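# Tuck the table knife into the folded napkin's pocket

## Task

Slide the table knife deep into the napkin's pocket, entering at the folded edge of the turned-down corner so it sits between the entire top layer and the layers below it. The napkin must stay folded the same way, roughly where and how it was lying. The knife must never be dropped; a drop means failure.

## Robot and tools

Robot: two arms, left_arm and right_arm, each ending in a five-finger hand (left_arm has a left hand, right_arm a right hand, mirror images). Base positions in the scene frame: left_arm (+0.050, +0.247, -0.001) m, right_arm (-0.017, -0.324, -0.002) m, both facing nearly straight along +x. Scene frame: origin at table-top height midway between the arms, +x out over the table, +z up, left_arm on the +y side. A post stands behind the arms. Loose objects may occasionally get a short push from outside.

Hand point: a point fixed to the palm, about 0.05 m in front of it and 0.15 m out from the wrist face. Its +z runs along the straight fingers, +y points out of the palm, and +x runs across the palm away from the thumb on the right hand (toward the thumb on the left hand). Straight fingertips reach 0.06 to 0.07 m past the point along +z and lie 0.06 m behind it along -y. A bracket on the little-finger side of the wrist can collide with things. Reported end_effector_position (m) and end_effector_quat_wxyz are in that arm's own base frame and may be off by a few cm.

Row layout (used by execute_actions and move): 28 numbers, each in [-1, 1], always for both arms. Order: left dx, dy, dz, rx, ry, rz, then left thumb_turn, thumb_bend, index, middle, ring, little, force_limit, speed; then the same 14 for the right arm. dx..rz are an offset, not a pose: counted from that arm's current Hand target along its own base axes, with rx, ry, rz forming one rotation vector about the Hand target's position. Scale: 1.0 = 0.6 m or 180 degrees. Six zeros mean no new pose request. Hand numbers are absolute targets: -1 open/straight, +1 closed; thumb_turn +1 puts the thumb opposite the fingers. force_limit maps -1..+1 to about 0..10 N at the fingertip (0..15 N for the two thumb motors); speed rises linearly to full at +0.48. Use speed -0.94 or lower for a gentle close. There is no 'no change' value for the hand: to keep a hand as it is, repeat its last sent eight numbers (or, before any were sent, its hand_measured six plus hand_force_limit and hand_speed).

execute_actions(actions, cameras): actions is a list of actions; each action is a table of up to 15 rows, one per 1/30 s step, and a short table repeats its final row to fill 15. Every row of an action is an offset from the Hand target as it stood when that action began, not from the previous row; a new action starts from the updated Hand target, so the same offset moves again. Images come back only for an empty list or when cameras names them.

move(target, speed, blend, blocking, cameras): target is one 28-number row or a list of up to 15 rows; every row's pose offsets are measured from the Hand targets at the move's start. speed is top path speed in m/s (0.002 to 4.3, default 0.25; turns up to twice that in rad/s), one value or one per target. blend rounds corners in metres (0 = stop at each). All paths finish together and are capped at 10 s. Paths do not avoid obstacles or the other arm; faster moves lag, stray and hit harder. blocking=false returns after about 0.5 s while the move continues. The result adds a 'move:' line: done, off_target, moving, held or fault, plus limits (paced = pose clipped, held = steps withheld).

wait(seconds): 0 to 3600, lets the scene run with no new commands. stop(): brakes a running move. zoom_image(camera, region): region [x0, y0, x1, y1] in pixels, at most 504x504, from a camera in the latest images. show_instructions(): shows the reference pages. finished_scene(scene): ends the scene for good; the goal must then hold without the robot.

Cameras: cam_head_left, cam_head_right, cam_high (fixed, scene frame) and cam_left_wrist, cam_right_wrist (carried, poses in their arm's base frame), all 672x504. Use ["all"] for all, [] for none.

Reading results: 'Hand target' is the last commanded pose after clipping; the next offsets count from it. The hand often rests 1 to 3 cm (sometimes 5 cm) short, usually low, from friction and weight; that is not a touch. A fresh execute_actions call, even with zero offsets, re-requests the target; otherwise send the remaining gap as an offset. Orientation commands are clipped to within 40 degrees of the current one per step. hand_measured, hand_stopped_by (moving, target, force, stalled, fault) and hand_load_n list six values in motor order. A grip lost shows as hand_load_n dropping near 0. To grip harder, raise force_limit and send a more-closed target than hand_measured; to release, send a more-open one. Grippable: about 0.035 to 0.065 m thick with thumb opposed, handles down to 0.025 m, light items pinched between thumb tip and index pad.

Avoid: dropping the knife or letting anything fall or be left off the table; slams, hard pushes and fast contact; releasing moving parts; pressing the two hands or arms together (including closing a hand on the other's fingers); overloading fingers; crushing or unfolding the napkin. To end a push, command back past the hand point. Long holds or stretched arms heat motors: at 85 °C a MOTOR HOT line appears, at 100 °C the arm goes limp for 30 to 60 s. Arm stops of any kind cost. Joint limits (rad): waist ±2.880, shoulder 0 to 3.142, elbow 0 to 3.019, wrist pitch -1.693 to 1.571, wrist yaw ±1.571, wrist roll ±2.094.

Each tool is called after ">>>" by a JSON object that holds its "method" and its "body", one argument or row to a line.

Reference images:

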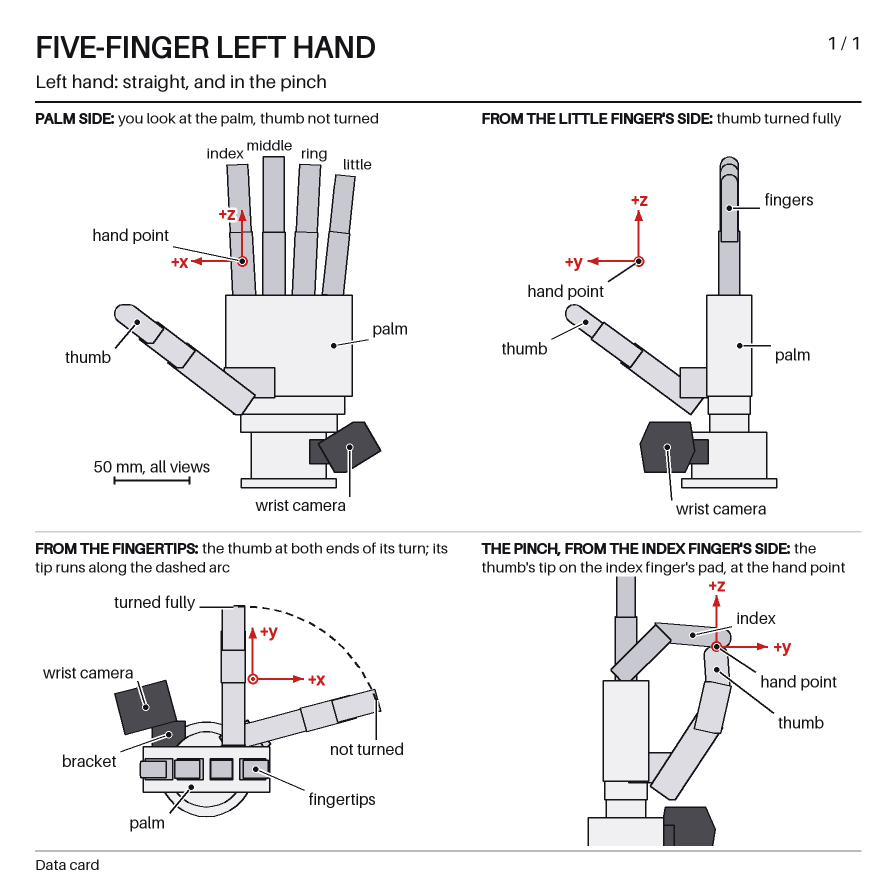

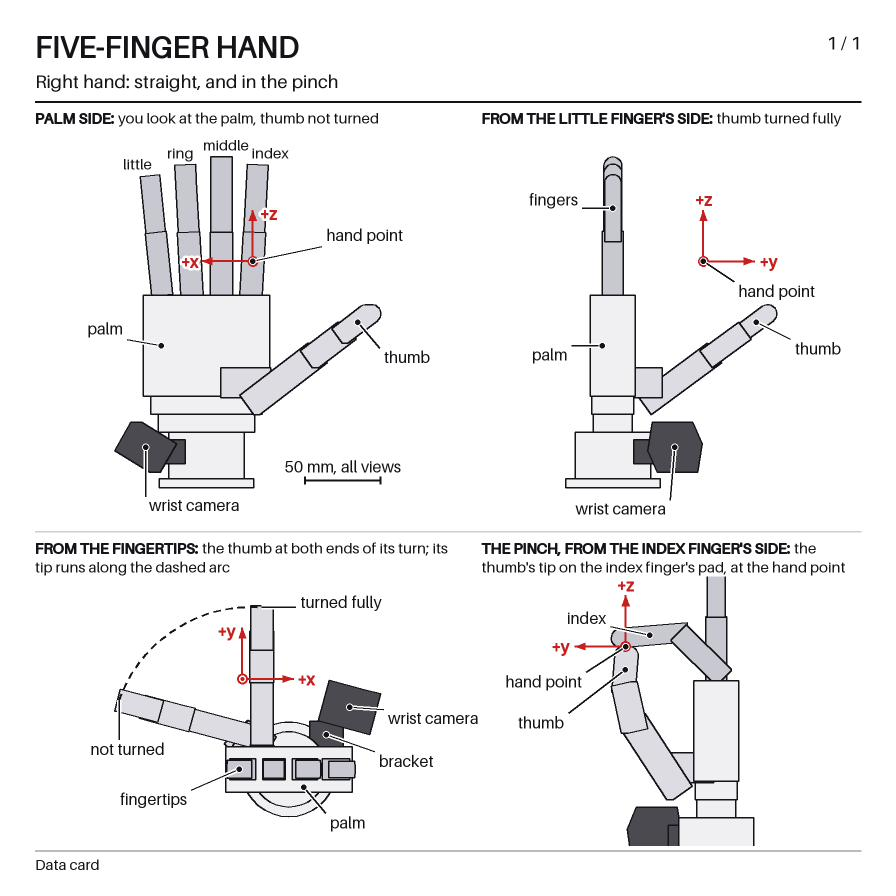

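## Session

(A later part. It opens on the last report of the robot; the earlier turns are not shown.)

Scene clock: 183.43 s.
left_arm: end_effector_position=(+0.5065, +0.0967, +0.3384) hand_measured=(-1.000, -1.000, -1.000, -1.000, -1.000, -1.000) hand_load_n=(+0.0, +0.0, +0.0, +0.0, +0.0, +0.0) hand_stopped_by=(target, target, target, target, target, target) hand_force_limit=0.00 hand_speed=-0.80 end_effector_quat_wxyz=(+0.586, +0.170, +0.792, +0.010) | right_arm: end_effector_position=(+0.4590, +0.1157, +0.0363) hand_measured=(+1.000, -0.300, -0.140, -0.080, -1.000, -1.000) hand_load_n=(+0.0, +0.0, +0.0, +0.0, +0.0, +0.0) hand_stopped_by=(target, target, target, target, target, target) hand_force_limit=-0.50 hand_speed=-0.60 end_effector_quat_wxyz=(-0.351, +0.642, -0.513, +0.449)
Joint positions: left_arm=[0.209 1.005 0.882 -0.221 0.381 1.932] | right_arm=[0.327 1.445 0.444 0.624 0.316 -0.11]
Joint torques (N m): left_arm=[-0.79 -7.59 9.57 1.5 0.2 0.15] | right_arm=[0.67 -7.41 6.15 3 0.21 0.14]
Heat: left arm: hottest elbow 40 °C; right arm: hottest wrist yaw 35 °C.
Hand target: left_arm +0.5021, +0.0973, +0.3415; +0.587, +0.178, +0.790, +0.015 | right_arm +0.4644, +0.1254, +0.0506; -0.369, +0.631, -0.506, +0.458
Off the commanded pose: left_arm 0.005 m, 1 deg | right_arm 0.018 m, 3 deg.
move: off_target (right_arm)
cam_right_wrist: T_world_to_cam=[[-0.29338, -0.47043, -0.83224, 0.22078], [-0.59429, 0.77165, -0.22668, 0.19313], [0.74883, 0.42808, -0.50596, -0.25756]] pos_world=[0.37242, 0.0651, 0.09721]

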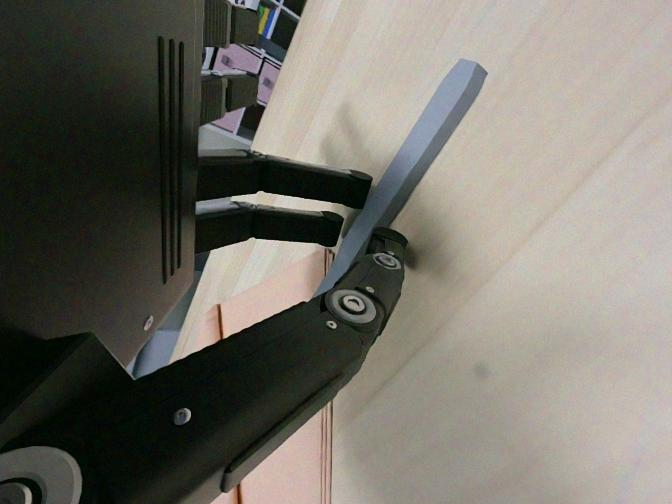

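>>> {"method": "move", "body": {
  "target": [0,0,0,0,0,0,-1,-1,-1,-1,-1,-1,0,-0.8,0.0083,0.0083,-0.005,0,0,0,1,-0.3,-0.14,-0.08,-1,-1,-0.5,-0.6],
  "speed": 0.05,
  "cameras": ["cam_right_wrist"]
}}

>>> {"method": "zoom_image", "body": {
  "camera": "cam_right_wrist",
  "region": [300, 50, 560, 300]
}}

Scene clock: 186.73 s.
left_arm: end_effector_position=(+0.5065, +0.0967, +0.3384) hand_measured=(-1.000, -1.000, -1.000, -1.000, -1.000, -1.000) hand_load_n=(+0.0, +0.0, +0.0, +0.0, +0.0, +0.0) hand_stopped_by=(target, target, target, target, target, target) hand_force_limit=0.00 hand_speed=-0.80 end_effector_quat_wxyz=(+0.586, +0.170, +0.792, +0.010) | right_arm: end_effector_position=(+0.4572, +0.1242, +0.0347) hand_measured=(+1.000, -0.300, -0.140, -0.080, -1.000, -1.000) hand_load_n=(+0.0, +0.0, +0.0, +0.0, +0.0, +0.0) hand_stopped_by=(target, target, target, target, target, target) hand_force_limit=-0.50 hand_speed=-0.60 end_effector_quat_wxyz=(-0.354, +0.645, -0.509, +0.447)
Joint positions: left_arm=[0.209 1.005 0.882 -0.221 0.381 1.932] | right_arm=[0.349 1.452 0.444 0.631 0.325 -0.107]
Joint torques (N m): left_arm=[-0.79 -7.65 9.57 1.5 0.2 0.15] | right_arm=[0.56 -6.53 7.35 3.1 0.19 0.12]
Heat: left arm: hottest elbow 40 °C; right arm: hottest elbow 34 °C.
Hand target: left_arm +0.5021, +0.0973, +0.3415; +0.587, +0.178, +0.790, +0.015 | right_arm +0.4694, +0.1304, +0.0476; -0.369, +0.631, -0.506, +0.458
Off the commanded pose: left_arm 0.005 m, 1 deg | right_arm 0.019 m, 3 deg.
move: off_target (right_arm)
cam_right_wrist: T_world_to_cam=[[-0.28687, -0.47412, -0.83242, 0.22032], [-0.60316, 0.76447, -0.22755, 0.19016], [0.74424, 0.4368, -0.50528, -0.25959]] pos_world=[0.3711, 0.07248, 0.0955]

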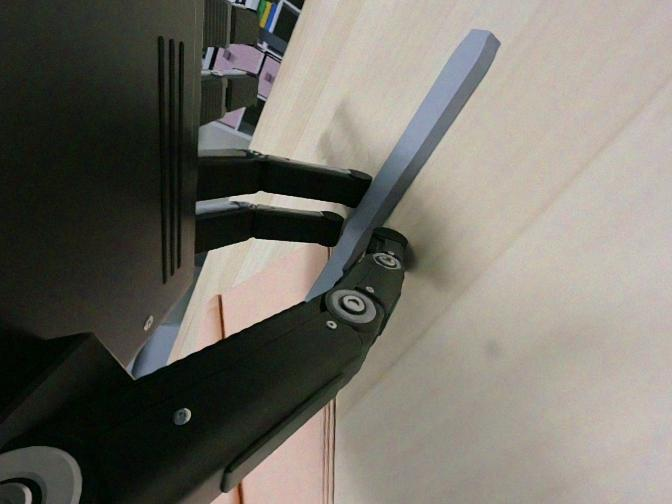

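Scaled by 1.938 from the camera's image (finer frame: 960x720).

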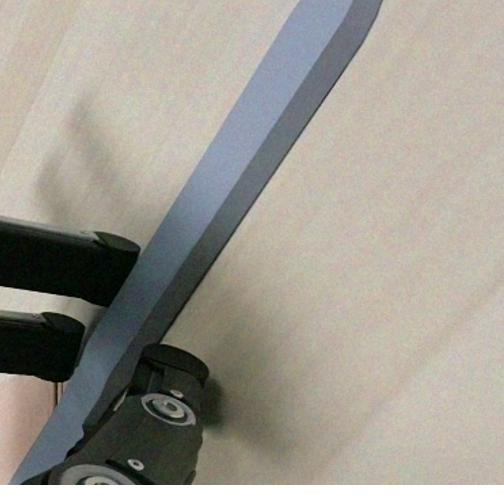

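>>> {"method": "move", "body": {
  "target": [0,0,0,0,0,0,-1,-1,-1,-1,-1,-1,0,-0.8,0.0167,-0.005,-0.005,0,0,0,1,-0.3,-0.14,-0.08,-1,-1,-0.5,-0.6],
  "speed": 0.05,
  "cameras": ["cam_right_wrist"]
}}

>>> {"method": "zoom_image", "body": {
  "camera": "cam_right_wrist",
  "region": [300, 50, 560, 300]
}}

Scene clock: 188.00 s.
left_arm: end_effector_position=(+0.5065, +0.0967, +0.3384) hand_measured=(-1.000, -1.000, -1.000, -1.000, -1.000, -1.000) hand_load_n=(+0.0, +0.0, +0.0, +0.0, +0.0, +0.0) hand_stopped_by=(target, target, target, target, target, target) hand_force_limit=0.00 hand_speed=-0.80 end_effector_quat_wxyz=(+0.586, +0.170, +0.792, +0.010) | right_arm: end_effector_position=(+0.4622, +0.1252, +0.0330) hand_measured=(+1.000, -0.300, -0.140, -0.080, -1.000, -1.000) hand_load_n=(+0.0, +0.5, -0.5, -1.0, +0.0, +0.0) hand_stopped_by=(target, target, target, target, target, target) hand_force_limit=-0.50 hand_speed=-0.60 end_effector_quat_wxyz=(-0.358, +0.643, -0.508, +0.448)
Joint positions: left_arm=[0.209 1.005 0.882 -0.221 0.381 1.932] | right_arm=[0.344 1.474 0.451 0.653 0.317 -0.107]
Joint torques (N m): left_arm=[-0.79 -7.65 9.51 1.48 0.2 0.16] | right_arm=[-0.91 -6.01 8.35 2.74 -0.14 0.06]
Heat: left arm: hottest elbow 40 °C; right arm: hottest elbow 34 °C.
Hand target: left_arm +0.5021, +0.0973, +0.3415; +0.587, +0.178, +0.790, +0.015 | right_arm +0.4794, +0.1274, +0.0446; -0.369, +0.631, -0.506, +0.458
Off the commanded pose: left_arm 0.005 m, 1 deg | right_arm 0.021 m, 2 deg.
move: off_target (right_arm)
cam_right_wrist: T_world_to_cam=[[-0.28038, -0.47053, -0.83665, 0.21751], [-0.6037, 0.76409, -0.22741, 0.19226], [0.74628, 0.44132, -0.4983, -0.2663]] pos_world=[0.37578, 0.07297, 0.093]

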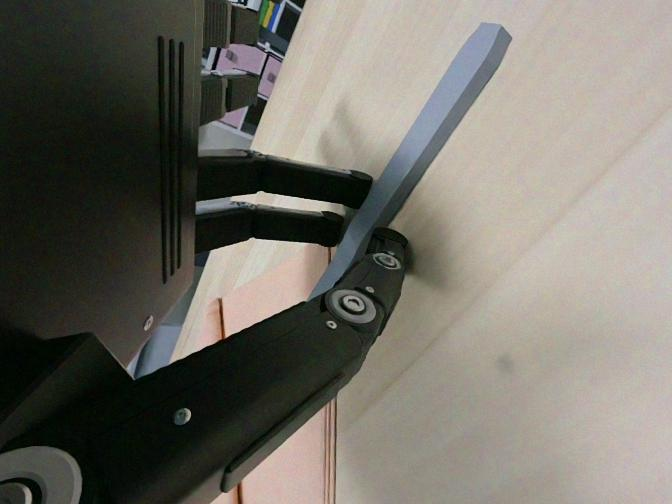

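Scaled by 1.938 from the camera's image (finer frame: 960x720).

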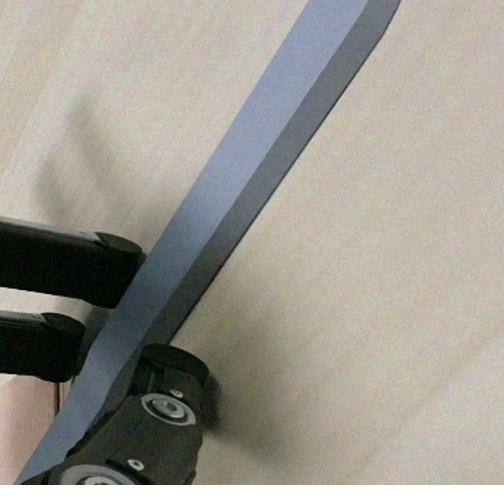

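>>> {"method": "zoom_image", "body": {
  "camera": "cam_right_wrist",
  "region": [290, 180, 430, 320]
}}

Scaled by 3.600 from the camera's image (finer frame: 960x720).

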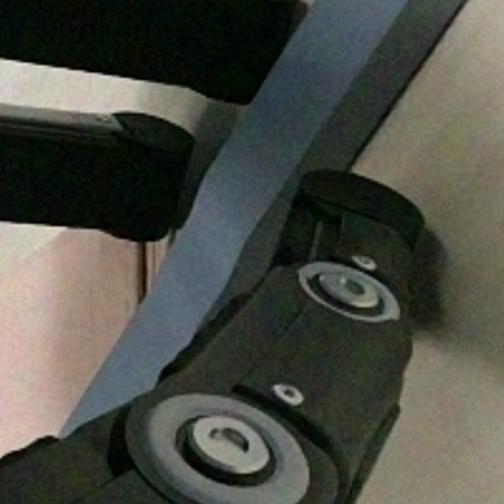

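>>> {"method": "move", "body": {
  "target": [0,0,0,0,0,0,-1,-1,-1,-1,-1,-1,0,-0.8,-0.003,-0.025,0.003,0,0,0,1,-0.3,-0.14,-0.08,-1,-1,-0.5,-0.6],
  "speed": 0.05,
  "cameras": ["cam_right_wrist"]
}}

>>> {"method": "zoom_image", "body": {
  "camera": "cam_right_wrist",
  "region": [290, 100, 480, 320]
}}

Scene clock: 190.43 s.
left_arm: end_effector_position=(+0.5065, +0.0967, +0.3384) hand_measured=(-1.000, -1.000, -1.000, -1.000, -1.000, -1.000) hand_load_n=(+0.0, +0.0, +0.0, +0.0, +0.0, +0.0) hand_stopped_by=(target, target, target, target, target, target) hand_force_limit=0.00 hand_speed=-0.80 end_effector_quat_wxyz=(+0.586, +0.170, +0.792, +0.010) | right_arm: end_effector_position=(+0.4647, +0.1205, +0.0332) hand_measured=(+1.000, -0.300, -0.140, -0.080, -1.000, -1.000) hand_load_n=(+0.0, +0.0, +0.0, +0.0, -0.5, +0.0) hand_stopped_by=(target, target, target, target, target, target) hand_force_limit=-0.50 hand_speed=-0.60 end_effector_quat_wxyz=(-0.365, +0.643, -0.508, +0.441)
Joint positions: left_arm=[0.209 1.005 0.882 -0.221 0.381 1.932] | right_arm=[0.317 1.474 0.451 0.656 0.276 -0.107]
Joint torques (N m): left_arm=[-0.79 -7.65 9.57 1.5 0.2 0.15] | right_arm=[-1.49 -7.65 7.02 2.61 -0.06 -0.05]
Heat: left arm: hottest elbow 40 °C; right arm: hottest elbow 34 °C.
Hand target: left_arm +0.5021, +0.0973, +0.3415; +0.587, +0.178, +0.790, +0.015 | right_arm +0.4776, +0.1124, +0.0464; -0.369, +0.631, -0.506, +0.458
Off the commanded pose: left_arm 0.005 m, 1 deg | right_arm 0.020 m, 2 deg.
move: off_target (right_arm)
cam_right_wrist: T_world_to_cam=[[-0.27693, -0.46091, -0.84313, 0.21358], [-0.61254, 0.76073, -0.21467, 0.20146], [0.74034, 0.457, -0.49299, -0.26531]] pos_world=[0.37897, 0.06643, 0.09253]

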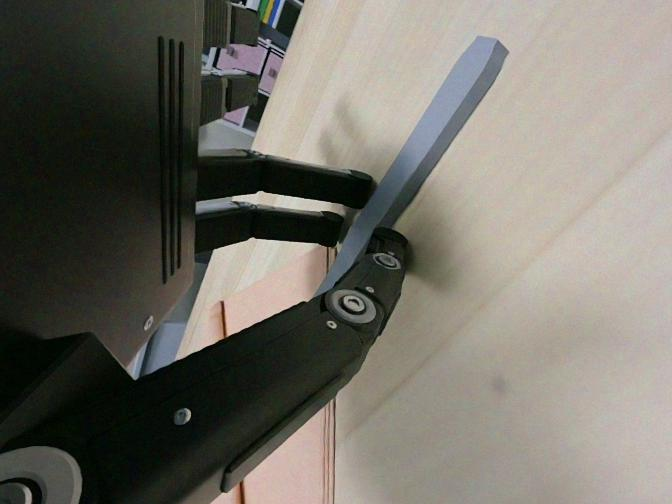

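Scaled by 2.291 from the camera's image (finer frame: 960x720).

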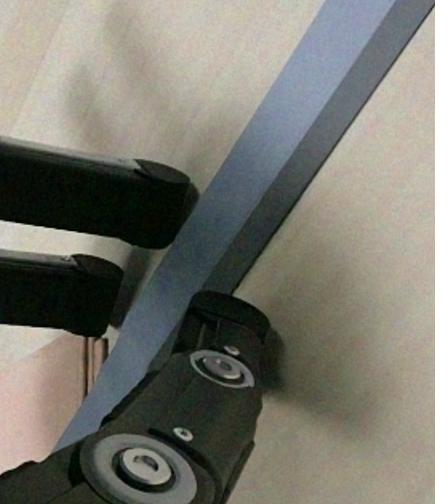

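>>> {"method": "move", "body": {
  "target": [0,0,0,0,0,0,-1,-1,-1,-1,-1,-1,0,-0.8,-0.002,-0.02,0.0,0,0,0,1,-0.3,-0.14,-0.08,-1,-1,-0.5,-0.6],
  "speed": 0.05,
  "cameras": ["cam_right_wrist"]
}}

>>> {"method": "zoom_image", "body": {
  "camera": "cam_right_wrist",
  "region": [290, 100, 480, 320]
}}

Scene clock: 191.60 s.
left_arm: end_effector_position=(+0.5065, +0.0967, +0.3384) hand_measured=(-1.000, -1.000, -1.000, -1.000, -1.000, -1.000) hand_load_n=(+0.0, +0.0, +0.0, -0.5, +0.0, +0.0) hand_stopped_by=(target, target, target, target, target, target) hand_force_limit=0.00 hand_speed=-0.80 end_effector_quat_wxyz=(+0.586, +0.170, +0.792, +0.010) | right_arm: end_effector_position=(+0.4685, +0.1073, +0.0337) hand_measured=(+1.000, -0.300, -0.140, -0.080, -1.000, -1.000) hand_load_n=(+0.0, +0.0, +0.0, +0.0, +0.0, +0.0) hand_stopped_by=(target, target, target, target, target, target) hand_force_limit=-0.50 hand_speed=-0.60 end_effector_quat_wxyz=(-0.363, +0.642, -0.510, +0.442)
Joint positions: left_arm=[0.209 1.005 0.882 -0.221 0.381 1.932] | right_arm=[0.277 1.472 0.451 0.658 0.244 -0.121]
Joint torques (N m): left_arm=[-0.85 -7.65 9.51 1.48 0.18 0.15] | right_arm=[-1.73 -7.88 5.9 2.71 -0.11 -0.02]
Heat: left arm: hottest elbow 40 °C; right arm: hottest elbow 34 °C.
Hand target: left_arm +0.5021, +0.0973, +0.3415; +0.587, +0.178, +0.790, +0.015 | right_arm +0.4764, +0.1004, +0.0464; -0.369, +0.631, -0.506, +0.458
Off the commanded pose: left_arm 0.005 m, 1 deg | right_arm 0.016 m, 2 deg.
move: off_target (right_arm)
cam_right_wrist: T_world_to_cam=[[-0.2794, -0.46038, -0.8426, 0.2101], [-0.60868, 0.76362, -0.2154, 0.21189], [0.7426, 0.45269, -0.49358, -0.26246]] pos_world=[0.38258, 0.05374, 0.09313]

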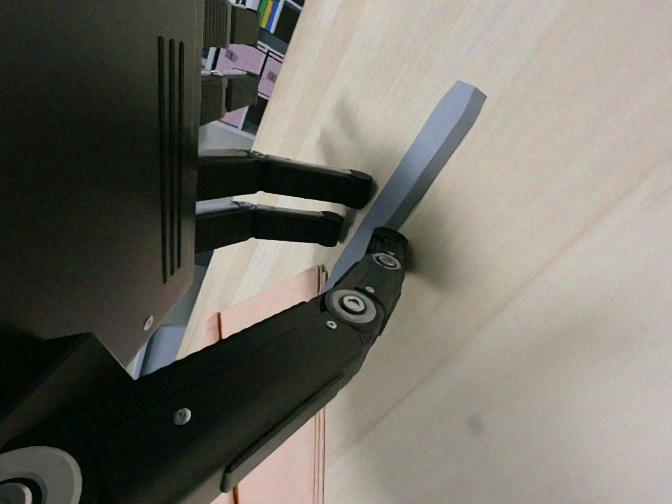

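Scaled by 2.291 from the camera's image (finer frame: 960x720).

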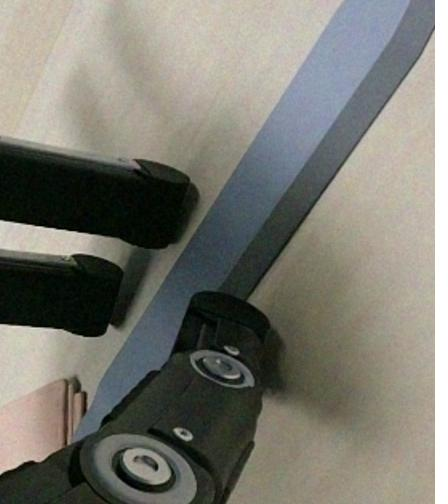

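>>> {"method": "move", "body": {
  "target": [0,0,0,0,0,0,-1,-1,-1,-1,-1,-1,0,-0.8,-0.003,0.003,-0.0158,0,0,0,1,-0.3,-0.14,-0.08,-1,-1,-0.5,-0.6],
  "speed": 0.04,
  "cameras": ["cam_right_wrist"]
}}

>>> {"method": "zoom_image", "body": {
  "camera": "cam_right_wrist",
  "region": [290, 100, 480, 320]
}}

Scene clock: 193.80 s.
left_arm: end_effector_position=(+0.5065, +0.0967, +0.3384) hand_measured=(-1.000, -1.000, -1.000, -1.000, -1.000, -1.000) hand_load_n=(+0.0, +0.0, +0.0, +0.0, -0.5, +0.0) hand_stopped_by=(target, target, target, target, target, target) hand_force_limit=0.00 hand_speed=-0.80 end_effector_quat_wxyz=(+0.586, +0.170, +0.792, +0.010) | right_arm: end_effector_position=(+0.4690, +0.1075, +0.0329) hand_measured=(+1.000, -0.300, -0.140, -0.080, -1.000, -1.000) hand_load_n=(+0.0, +0.0, +0.0, +0.0, +0.0, +0.0) hand_stopped_by=(target, target, target, target, target, target) hand_force_limit=-0.50 hand_speed=-0.60 end_effector_quat_wxyz=(-0.368, +0.638, -0.508, +0.446)
Joint positions: left_arm=[0.209 1.005 0.882 -0.221 0.381 1.932] | right_arm=[0.277 1.485 0.444 0.693 0.244 -0.121]
Joint torques (N m): left_arm=[-0.73 -7.65 9.52 1.47 0.2 0.15] | right_arm=[-0.97 -6.53 5.61 3.06 0.11 0]
Heat: left arm: hottest elbow 40 °C; right arm: hottest elbow 34 °C.
Hand target: left_arm +0.5021, +0.0973, +0.3415; +0.587, +0.178, +0.790, +0.015 | right_arm +0.4746, +0.1022, +0.0369; -0.369, +0.631, -0.506, +0.458
Off the commanded pose: left_arm 0.005 m, 1 deg | right_arm 0.009 m, 2 deg.
move: done
cam_right_wrist: T_world_to_cam=[[-0.2669, -0.45692, -0.84852, 0.20356], [-0.60547, 0.7645, -0.22122, 0.21047], [0.74977, 0.45471, -0.4807, -0.26727]] pos_world=[0.38216, 0.05363, 0.09081]

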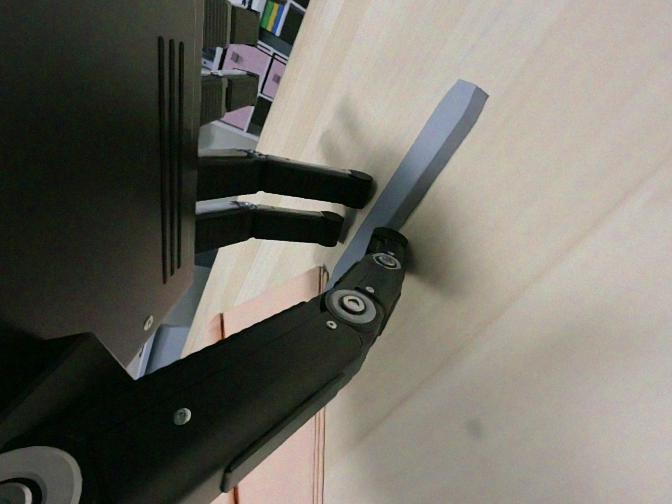

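Scaled by 2.291 from the camera's image (finer frame: 960x720).

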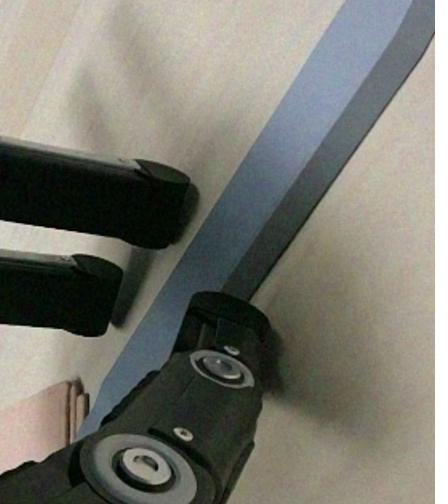

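>>> {"method": "move", "body": {
  "target": [0,0,0,0,0,0,-1,-1,-1,-1,-1,-1,0,-0.8,-0.003,0.004,-0.01,0,0,0,1,-0.3,-0.14,-0.08,-1,-1,-0.5,-0.6],
  "speed": 0.04,
  "cameras": ["cam_right_wrist"]
}}

>>> {"method": "zoom_image", "body": {
  "camera": "cam_right_wrist",
  "region": [290, 100, 480, 320]
}}

Scene clock: 197.93 s.
left_arm: end_effector_position=(+0.5065, +0.0967, +0.3384) hand_measured=(-1.000, -1.000, -1.000, -1.000, -1.000, -1.000) hand_load_n=(+0.0, +0.0, +0.0, +0.0, +0.0, +0.0) hand_stopped_by=(target, target, target, target, target, target) hand_force_limit=0.00 hand_speed=-0.80 end_effector_quat_wxyz=(+0.586, +0.170, +0.792, +0.010) | right_arm: end_effector_position=(+0.4710, +0.1081, +0.0331) hand_measured=(+1.000, -0.300, -0.140, -0.080, -1.000, -1.000) hand_load_n=(+0.0, +0.0, +0.5, -0.5, +0.0, +0.0) hand_stopped_by=(target, target, target, target, target, target) hand_force_limit=-0.50 hand_speed=-0.60 end_effector_quat_wxyz=(-0.372, +0.633, -0.507, +0.452)
Joint positions: left_arm=[0.209 1.005 0.882 -0.221 0.381 1.932] | right_arm=[0.28 1.498 0.441 0.727 0.251 -0.121]
Joint torques (N m): left_arm=[-0.85 -7.71 9.54 1.54 0.2 0.16] | right_arm=[-0.26 -6.12 5.3 2.81 0.13 0]
Heat: left arm: hottest elbow 40 °C; right arm: hottest elbow 34 °C.
Hand target: left_arm +0.5021, +0.0973, +0.3415; +0.587, +0.178, +0.790, +0.015 | right_arm +0.4728, +0.1046, +0.0309; -0.369, +0.631, -0.506, +0.458
Off the commanded pose: left_arm 0.005 m, 1 deg | right_arm 0.004 m, 1 deg.
move: done
cam_right_wrist: T_world_to_cam=[[-0.2544, -0.45393, -0.85395, 0.19858], [-0.59848, 0.76751, -0.22968, 0.20802], [0.75967, 0.45264, -0.46692, -0.27384]] pos_world=[0.38304, 0.05444, 0.08949]

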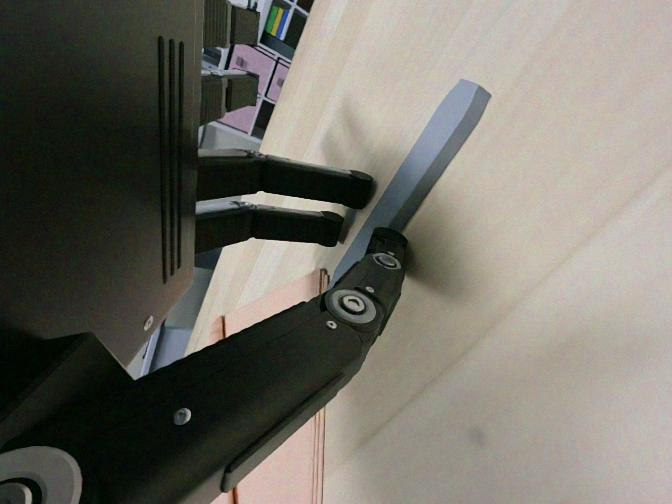

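Scaled by 2.291 from the camera's image (finer frame: 960x720).

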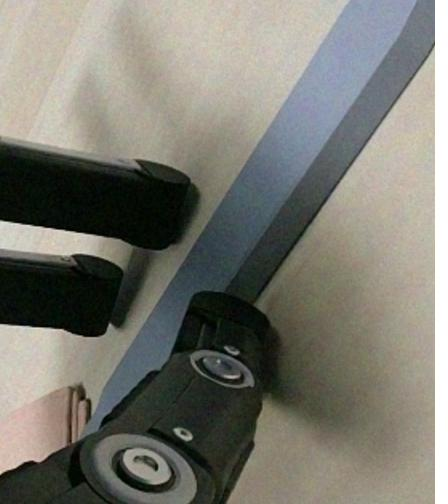

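>>> {"method": "move", "body": {
  "target": [0,0,0,0,0,0,-1,-1,-1,-1,-1,-1,0,-0.8,-0.0083,0.0,-0.0058,0,0,0,1,-0.3,-0.14,-0.08,-1,-1,-0.5,-0.6],
  "speed": 0.04,
  "cameras": ["cam_right_wrist"]
}}

>>> {"method": "zoom_image", "body": {
  "camera": "cam_right_wrist",
  "region": [290, 100, 480, 320]
}}

Scene clock: 200.47 s.
left_arm: end_effector_position=(+0.5065, +0.0967, +0.3384) hand_measured=(-1.000, -1.000, -1.000, -1.000, -1.000, -1.000) hand_load_n=(+0.0, +0.0, +0.0, +0.0, +0.0, +0.0) hand_stopped_by=(target, target, target, target, target, target) hand_force_limit=0.00 hand_speed=-0.80 end_effector_quat_wxyz=(+0.586, +0.170, +0.792, +0.010) | right_arm: end_effector_position=(+0.4688, +0.1071, +0.0322) hand_measured=(+1.000, -0.300, -0.140, -0.080, -1.000, -1.000) hand_load_n=(+0.0, +0.0, +0.0, +0.5, +0.0, +0.0) hand_stopped_by=(target, target, target, target, target, target) hand_force_limit=-0.50 hand_speed=-0.60 end_effector_quat_wxyz=(-0.374, +0.631, -0.506, +0.454)
Joint positions: left_arm=[0.209 1.005 0.882 -0.221 0.381 1.932] | right_arm=[0.28 1.501 0.43 0.748 0.253 -0.121]
Joint torques (N m): left_arm=[-0.79 -7.71 9.54 1.5 0.19 0.14] | right_arm=[0.15 -5.83 4.77 2.61 0.22 0.02]
Heat: left arm: hottest elbow 40 °C; right arm: hottest elbow 34 °C.
Hand target: left_arm +0.5021, +0.0973, +0.3415; +0.587, +0.178, +0.790, +0.015 | right_arm +0.4678, +0.1046, +0.0274; -0.369, +0.631, -0.506, +0.458
Off the commanded pose: left_arm 0.005 m, 1 deg | right_arm 0.006 m, 1 deg.
move: done
cam_right_wrist: T_world_to_cam=[[-0.24857, -0.4522, -0.85658, 0.19403], [-0.59557, 0.76876, -0.23301, 0.20583], [0.76387, 0.45223, -0.46042, -0.27427]] pos_world=[0.38033, 0.05354, 0.08788]

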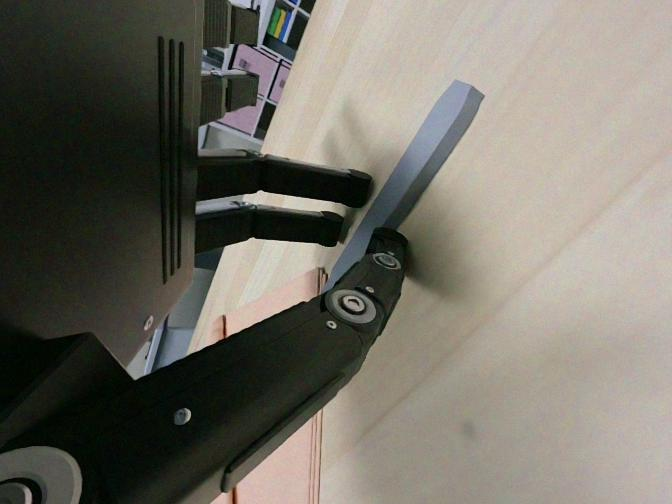

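Scaled by 2.291 from the camera's image (finer frame: 960x720).

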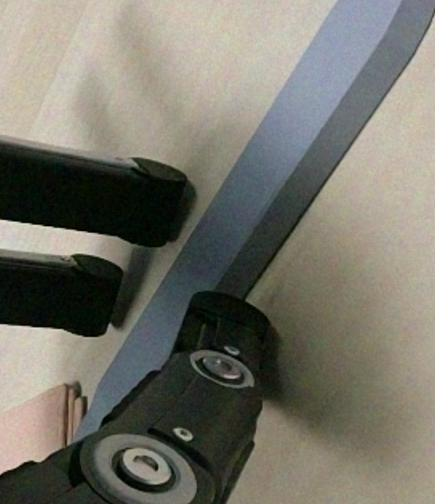

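>>> {"method": "move", "body": {
  "target": [0,0,0,0,0,0,-1,-1,-1,-1,-1,-1,0,-0.8,0.0,0.0,-0.0075,0,0,0,1,-0.3,-0.14,-0.08,-1,-1,-0.5,-0.6],
  "speed": 0.04,
  "cameras": ["cam_right_wrist"]
}}

>>> {"method": "zoom_image", "body": {
  "camera": "cam_right_wrist",
  "region": [290, 100, 480, 320]
}}

Scene clock: 201.97 s.
left_arm: end_effector_position=(+0.5065, +0.0967, +0.3384) hand_measured=(-1.000, -1.000, -1.000, -1.000, -1.000, -1.000) hand_load_n=(+0.0, +0.0, +0.0, +0.0, +0.0, +0.0) hand_stopped_by=(target, target, target, target, target, target) hand_force_limit=0.00 hand_speed=-0.80 end_effector_quat_wxyz=(+0.586, +0.170, +0.792, +0.010) | right_arm: end_effector_position=(+0.4698, +0.1071, +0.0318) hand_measured=(+1.000, -0.300, -0.140, -0.080, -1.000, -1.000) hand_load_n=(+0.0, +0.0, +0.0, -1.0, +0.0, +0.0) hand_stopped_by=(target, target, target, target, target, target) hand_force_limit=-0.50 hand_speed=-0.60 end_effector_quat_wxyz=(-0.378, +0.627, -0.505, +0.457)
Joint positions: left_arm=[0.209 1.005 0.882 -0.221 0.381 1.932] | right_arm=[0.28 1.512 0.427 0.773 0.254 -0.121]
Joint torques (N m): left_arm=[-0.97 -7.59 9.52 1.44 0.2 0.15] | right_arm=[0.09 -5.66 4.63 2.39 0.18 0.03]
Heat: left arm: hottest elbow 40 °C; right arm: hottest elbow 34 °C.
Hand target: left_arm +0.5021, +0.0973, +0.3415; +0.587, +0.178, +0.790, +0.015 | right_arm +0.4678, +0.1046, +0.0229; -0.369, +0.631, -0.506, +0.458
Off the commanded pose: left_arm 0.005 m, 1 deg | right_arm 0.009 m, 1 deg.
move: done
cam_right_wrist: T_world_to_cam=[[-0.2403, -0.44967, -0.86026, 0.18986], [-0.59208, 0.77018, -0.23719, 0.20467], [0.76921, 0.45235, -0.45132, -0.27809]] pos_world=[0.38072, 0.05353, 0.08637]

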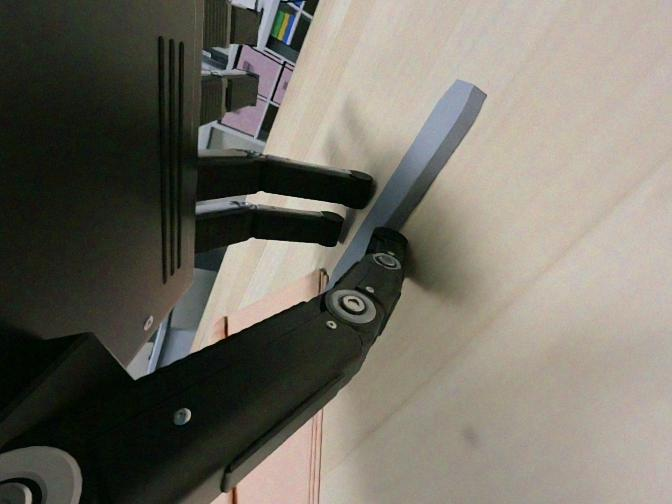

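Scaled by 2.291 from the camera's image (finer frame: 960x720).

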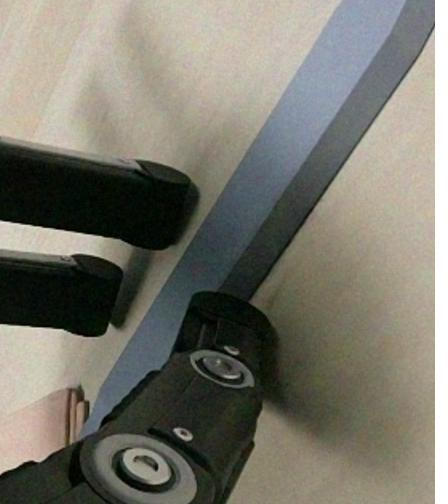

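>>> {"method": "move", "body": {
  "target": [0,0,0,0,0,0,-1,-1,-1,-1,-1,-1,0,-0.8,-0.0067,0.0,0.0,0,0,0,1,-0.24,-0.14,-0.08,-1,-1,-0.5,-0.7],
  "speed": 0.04,
  "cameras": ["cam_right_wrist"]
}}

>>> {"method": "zoom_image", "body": {
  "camera": "cam_right_wrist",
  "region": [290, 100, 480, 320]
}}

Scene clock: 203.40 s.
left_arm: end_effector_position=(+0.5065, +0.0967, +0.3384) hand_measured=(-1.000, -1.000, -1.000, -1.000, -1.000, -1.000) hand_load_n=(+0.0, +0.0, +0.0, +0.0, +0.0, +0.0) hand_stopped_by=(target, target, target, target, target, target) hand_force_limit=0.00 hand_speed=-0.80 end_effector_quat_wxyz=(+0.586, +0.170, +0.792, +0.010) | right_arm: end_effector_position=(+0.4681, +0.1066, +0.0311) hand_measured=(+1.000, -0.240, -0.140, -0.080, -1.000, -1.000) hand_load_n=(+0.0, +0.0, +0.0, +0.5, +0.0, +0.0) hand_stopped_by=(target, target, target, target, target, target) hand_force_limit=-0.50 hand_speed=-0.70 end_effector_quat_wxyz=(-0.378, +0.627, -0.505, +0.457)
Joint positions: left_arm=[0.209 1.005 0.882 -0.221 0.381 1.932] | right_arm=[0.28 1.512 0.421 0.78 0.254 -0.121]
Joint torques (N m): left_arm=[-0.79 -7.59 9.55 1.47 0.2 0.14] | right_arm=[0.26 -6.07 4.19 2.13 0.28 0.02]
Heat: left arm: hottest elbow 40 °C; right arm: hottest elbow 34 °C.
Hand target: left_arm +0.5021, +0.0973, +0.3415; +0.587, +0.178, +0.790, +0.015 | right_arm +0.4638, +0.1046, +0.0229; -0.369, +0.631, -0.506, +0.458
Off the commanded pose: left_arm 0.005 m, 1 deg | right_arm 0.009 m, 1 deg.
move: done
cam_right_wrist: T_world_to_cam=[[-0.23901, -0.44923, -0.86085, 0.18794], [-0.59169, 0.77032, -0.23771, 0.20361], [0.76992, 0.45255, -0.44992, -0.2772]] pos_world=[0.37881, 0.05303, 0.08547]

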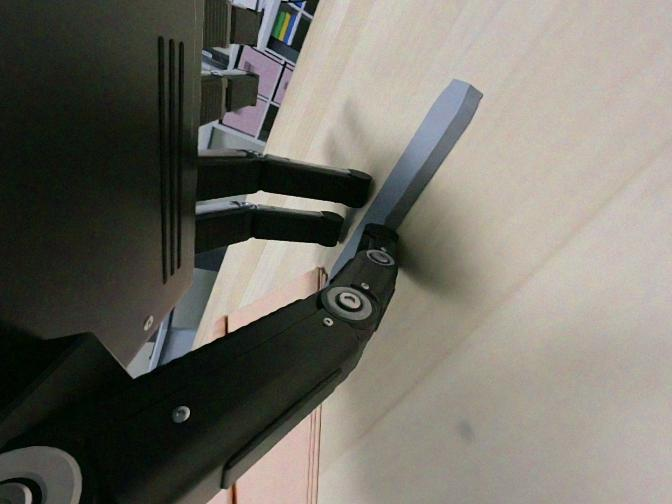

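Scaled by 2.291 from the camera's image (finer frame: 960x720).

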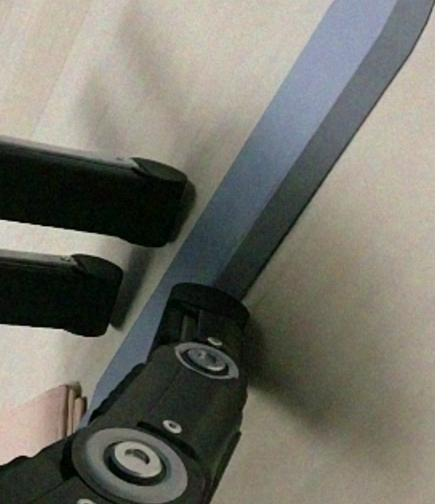

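>>> {"method": "move", "body": {
  "target": [0,0,0,0,0,0,-1,-1,-1,-1,-1,-1,0,-0.8,-0.0075,0.0,-0.0083,0,0,0,1,-0.24,-0.14,-0.08,-1,-1,-0.5,-0.7],
  "speed": 0.04,
  "cameras": ["cam_right_wrist"]
}}

>>> {"method": "zoom_image", "body": {
  "camera": "cam_right_wrist",
  "region": [290, 100, 480, 320]
}}

Scene clock: 204.60 s.
left_arm: end_effector_position=(+0.5065, +0.0967, +0.3384) hand_measured=(-1.000, -1.000, -1.000, -1.000, -1.000, -1.000) hand_load_n=(+0.0, +0.0, +0.0, +0.0, +0.0, +0.0) hand_stopped_by=(target, target, target, target, target, target) hand_force_limit=0.00 hand_speed=-0.80 end_effector_quat_wxyz=(+0.586, +0.170, +0.792, +0.010) | right_arm: end_effector_position=(+0.4654, +0.1054, +0.0305) hand_measured=(+1.000, -0.240, -0.140, -0.080, -1.000, -1.000) hand_load_n=(+0.0, +0.0, +0.0, +1.5, -0.5, +0.0) hand_stopped_by=(target, target, target, target, target, target) hand_force_limit=-0.50 hand_speed=-0.70 end_effector_quat_wxyz=(-0.380, +0.624, -0.505, +0.461)
Joint positions: left_arm=[0.209 1.005 0.882 -0.221 0.381 1.932] | right_arm=[0.281 1.515 0.409 0.805 0.261 -0.121]
Joint torques (N m): left_arm=[-0.67 -7.71 9.57 1.5 0.19 0.16] | right_arm=[0.56 -5.54 3.89 2.11 0.2 0.04]
Heat: left arm: hottest elbow 40 °C; right arm: hottest elbow 34 °C.
Hand target: left_arm +0.5021, +0.0973, +0.3415; +0.587, +0.178, +0.790, +0.015 | right_arm +0.4593, +0.1046, +0.0179; -0.369, +0.631, -0.506, +0.458
Off the commanded pose: left_arm 0.005 m, 1 deg | right_arm 0.014 m, 1 deg.
move: off_target (right_arm)
cam_right_wrist: T_world_to_cam=[[-0.2329, -0.44762, -0.86336, 0.18337], [-0.58614, 0.77302, -0.24266, 0.20019], [0.77601, 0.44953, -0.44241, -0.27765]] pos_world=[0.37551, 0.05214, 0.08406]

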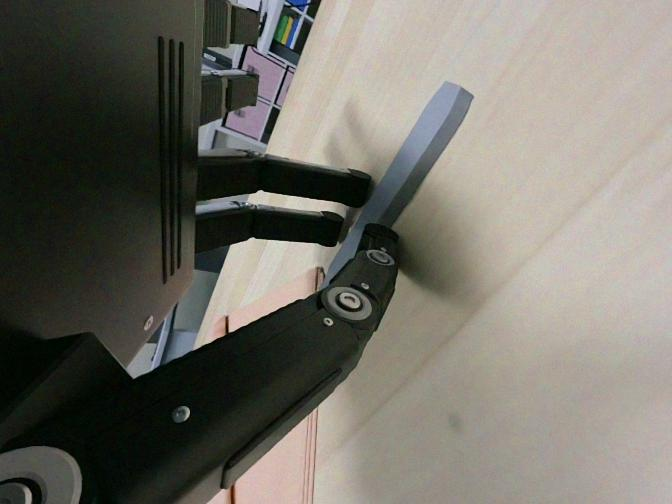

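Scaled by 2.291 from the camera's image (finer frame: 960x720).

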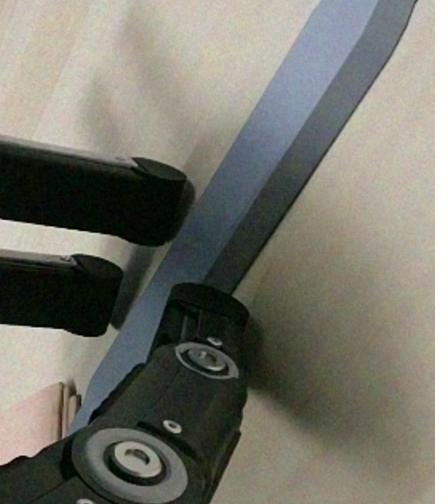

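>>> {"method": "move", "body": {
  "target": [0,0,0,0,0,0,-1,-1,-1,-1,-1,-1,0,-0.8,0.003,0.0,0.01,0,0,0,1,-0.24,-0.06,-0.06,-1,-1,-0.5,-0.8],
  "speed": 0.04,
  "cameras": ["cam_right_wrist"]
}}

>>> {"method": "zoom_image", "body": {
  "camera": "cam_right_wrist",
  "region": [290, 100, 480, 320]
}}

Scene clock: 206.13 s.
left_arm: end_effector_position=(+0.5065, +0.0967, +0.3384) hand_measured=(-1.000, -1.000, -1.000, -1.000, -1.000, -1.000) hand_load_n=(+0.0, +0.5, +0.0, +0.0, +0.0, +0.0) hand_stopped_by=(target, target, target, target, target, target) hand_force_limit=0.00 hand_speed=-0.80 end_effector_quat_wxyz=(+0.586, +0.170, +0.792, +0.010) | right_arm: end_effector_position=(+0.4654, +0.1054, +0.0305) hand_measured=(+1.000, -0.240, -0.060, -0.060, -1.000, -1.000) hand_load_n=(+0.0, +0.0, +0.0, +2.0, +0.0, +0.0) hand_stopped_by=(target, target, target, target, target, target) hand_force_limit=-0.50 hand_speed=-0.80 end_effector_quat_wxyz=(-0.380, +0.624, -0.505, +0.461)
Joint positions: left_arm=[0.209 1.005 0.882 -0.221 0.381 1.932] | right_arm=[0.281 1.515 0.409 0.805 0.261 -0.121]
Joint torques (N m): left_arm=[-0.79 -7.65 9.54 1.54 0.19 0.15] | right_arm=[0.38 -6.95 4.62 0.96 0.12 0.03]
Heat: left arm: hottest elbow 40 °C; right arm: hottest elbow 34 °C.
Hand target: left_arm +0.5021, +0.0973, +0.3415; +0.587, +0.178, +0.790, +0.015 | right_arm +0.4611, +0.1046, +0.0239; -0.369, +0.631, -0.506, +0.458
Off the commanded pose: left_arm 0.005 m, 1 deg | right_arm 0.008 m, 1 deg.
move: done
cam_right_wrist: T_world_to_cam=[[-0.2329, -0.44762, -0.86336, 0.18337], [-0.58614, 0.77302, -0.24266, 0.20019], [0.77601, 0.44953, -0.44241, -0.27765]] pos_world=[0.37551, 0.05214, 0.08406]

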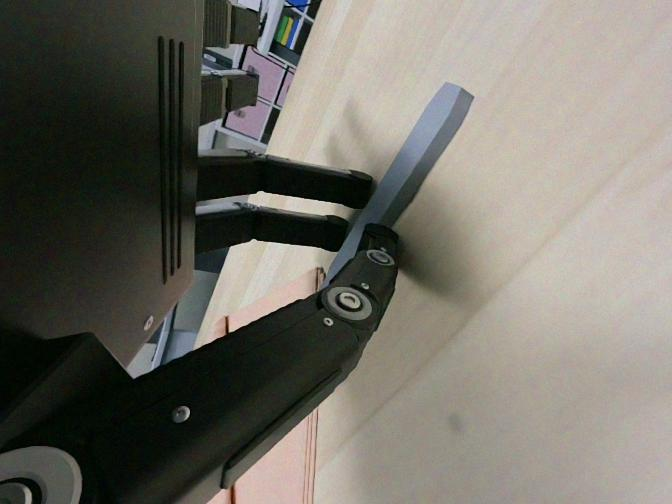

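Scaled by 2.291 from the camera's image (finer frame: 960x720).

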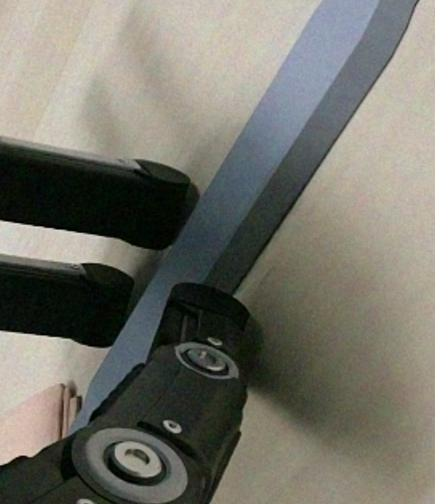

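>>> {"method": "move", "body": {
  "target": [0,0,0,0,0,0,-1,-1,-1,-1,-1,-1,0,-0.8,0.0,0.0,0.0083,0,0,0,1,-0.24,0.0,-0.06,-1,-1,-0.5,-0.8],
  "speed": 0.04,
  "cameras": ["cam_right_wrist"]
}}

>>> {"method": "zoom_image", "body": {
  "camera": "cam_right_wrist",
  "region": [290, 100, 480, 320]
}}

Scene clock: 207.27 s.
left_arm: end_effector_position=(+0.5065, +0.0967, +0.3384) hand_measured=(-1.000, -1.000, -1.000, -1.000, -1.000, -1.000) hand_load_n=(+0.0, +0.0, +0.0, +0.0, +0.0, +0.0) hand_stopped_by=(target, target, target, target, target, target) hand_force_limit=0.00 hand_speed=-0.80 end_effector_quat_wxyz=(+0.586, +0.170, +0.792, +0.010) | right_arm: end_effector_position=(+0.4637, +0.1049, +0.0310) hand_measured=(+1.000, -0.240, +0.000, -0.060, -1.000, -1.000) hand_load_n=(+0.0, +0.0, +0.0, +1.0, +0.0, +0.0) hand_stopped_by=(target, target, target, target, target, target) hand_force_limit=-0.50 hand_speed=-0.80 end_effector_quat_wxyz=(-0.377, +0.626, -0.506, +0.459)
Joint positions: left_arm=[0.209 1.005 0.882 -0.221 0.381 1.932] | right_arm=[0.281 1.503 0.409 0.783 0.261 -0.121]
Joint torques (N m): left_arm=[-0.97 -7.65 9.58 1.52 0.19 0.16] | right_arm=[0.26 -7.36 4.94 0.83 0.13 0.03]
Heat: left arm: hottest elbow 40 °C; right arm: hottest elbow 34 °C.
Hand target: left_arm +0.5021, +0.0973, +0.3415; +0.587, +0.178, +0.790, +0.015 | right_arm +0.4611, +0.1046, +0.0289; -0.369, +0.631, -0.506, +0.458
Off the commanded pose: left_arm 0.005 m, 1 deg | right_arm 0.003 m, 1 deg.
move: done
cam_right_wrist: T_world_to_cam=[[-0.24056, -0.44981, -0.86011, 0.18681], [-0.58822, 0.77244, -0.23945, 0.20062], [0.77209, 0.44833, -0.45041, -0.27364]] pos_world=[0.37422, 0.05174, 0.08547]

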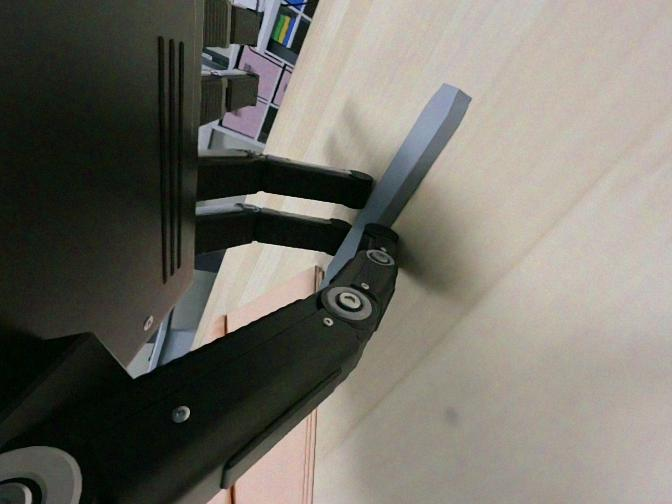

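Scaled by 2.291 from the camera's image (finer frame: 960x720).

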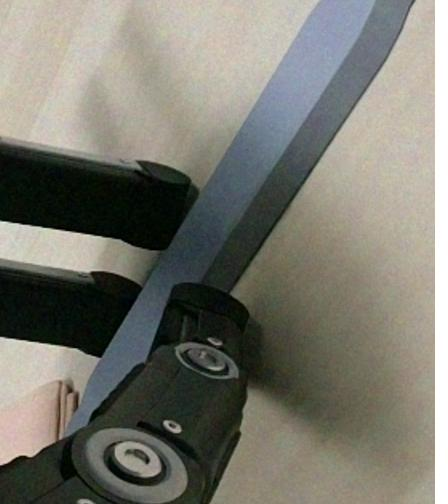

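>>> {"method": "move", "body": {
  "target": [0,0,0,0,0,0,-1,-1,-1,-1,-1,-1,0,-0.8,0.003,0.0,0.0033,0,0,0,1,-0.24,0.04,-0.02,-1,-1,-0.5,-0.85],
  "speed": 0.04,
  "cameras": ["cam_right_wrist"]
}}

>>> {"method": "zoom_image", "body": {
  "camera": "cam_right_wrist",
  "region": [290, 100, 480, 320]
}}

Scene clock: 208.33 s.
left_arm: end_effector_position=(+0.5065, +0.0967, +0.3384) hand_measured=(-1.000, -1.000, -1.000, -1.000, -1.000, -1.000) hand_load_n=(+0.0, +0.0, +0.0, +0.0, +0.0, +0.0) hand_stopped_by=(target, target, target, target, target, target) hand_force_limit=0.00 hand_speed=-0.80 end_effector_quat_wxyz=(+0.586, +0.170, +0.792, +0.010) | right_arm: end_effector_position=(+0.4632, +0.1047, +0.0320) hand_measured=(+1.000, -0.240, +0.040, -0.020, -1.000, -1.000) hand_load_n=(+0.0, +0.0, +0.5, +1.5, +0.0, +0.0) hand_stopped_by=(target, target, target, target, target, target) hand_force_limit=-0.50 hand_speed=-0.85 end_effector_quat_wxyz=(-0.376, +0.627, -0.506, +0.458)
Joint positions: left_arm=[0.209 1.005 0.882 -0.221 0.381 1.932] | right_arm=[0.281 1.497 0.409 0.776 0.261 -0.121]
Joint torques (N m): left_arm=[-0.73 -7.53 9.55 1.47 0.19 0.14] | right_arm=[0.03 -7.24 5.5 0.8 0.08 0.04]
Heat: left arm: hottest elbow 40 °C; right arm: hottest elbow 34 °C.
Hand target: left_arm +0.5021, +0.0973, +0.3415; +0.587, +0.178, +0.790, +0.015 | right_arm +0.4629, +0.1046, +0.0309; -0.369, +0.631, -0.506, +0.458
Off the commanded pose: left_arm 0.005 m, 1 deg | right_arm 0.001 m, 1 deg.
move: done
cam_right_wrist: T_world_to_cam=[[-0.24181, -0.45019, -0.85957, 0.18805], [-0.58859, 0.77232, -0.23892, 0.20082], [0.77143, 0.44815, -0.45173, -0.27241]] pos_world=[0.37382, 0.05164, 0.08657]

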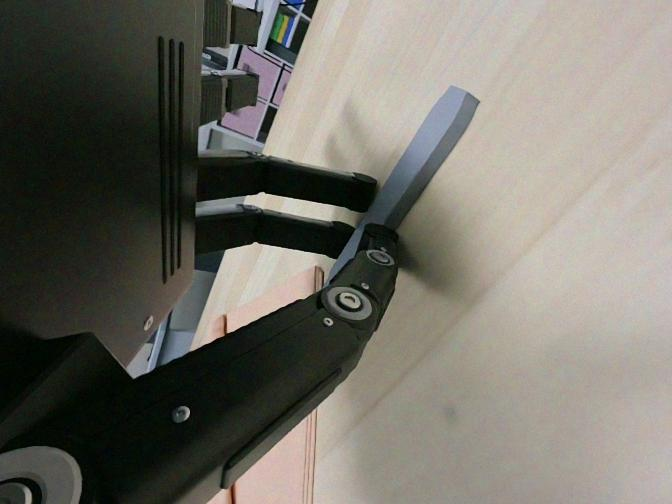

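Scaled by 2.291 from the camera's image (finer frame: 960x720).

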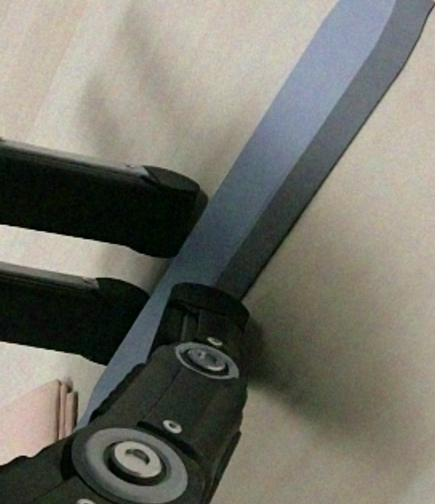

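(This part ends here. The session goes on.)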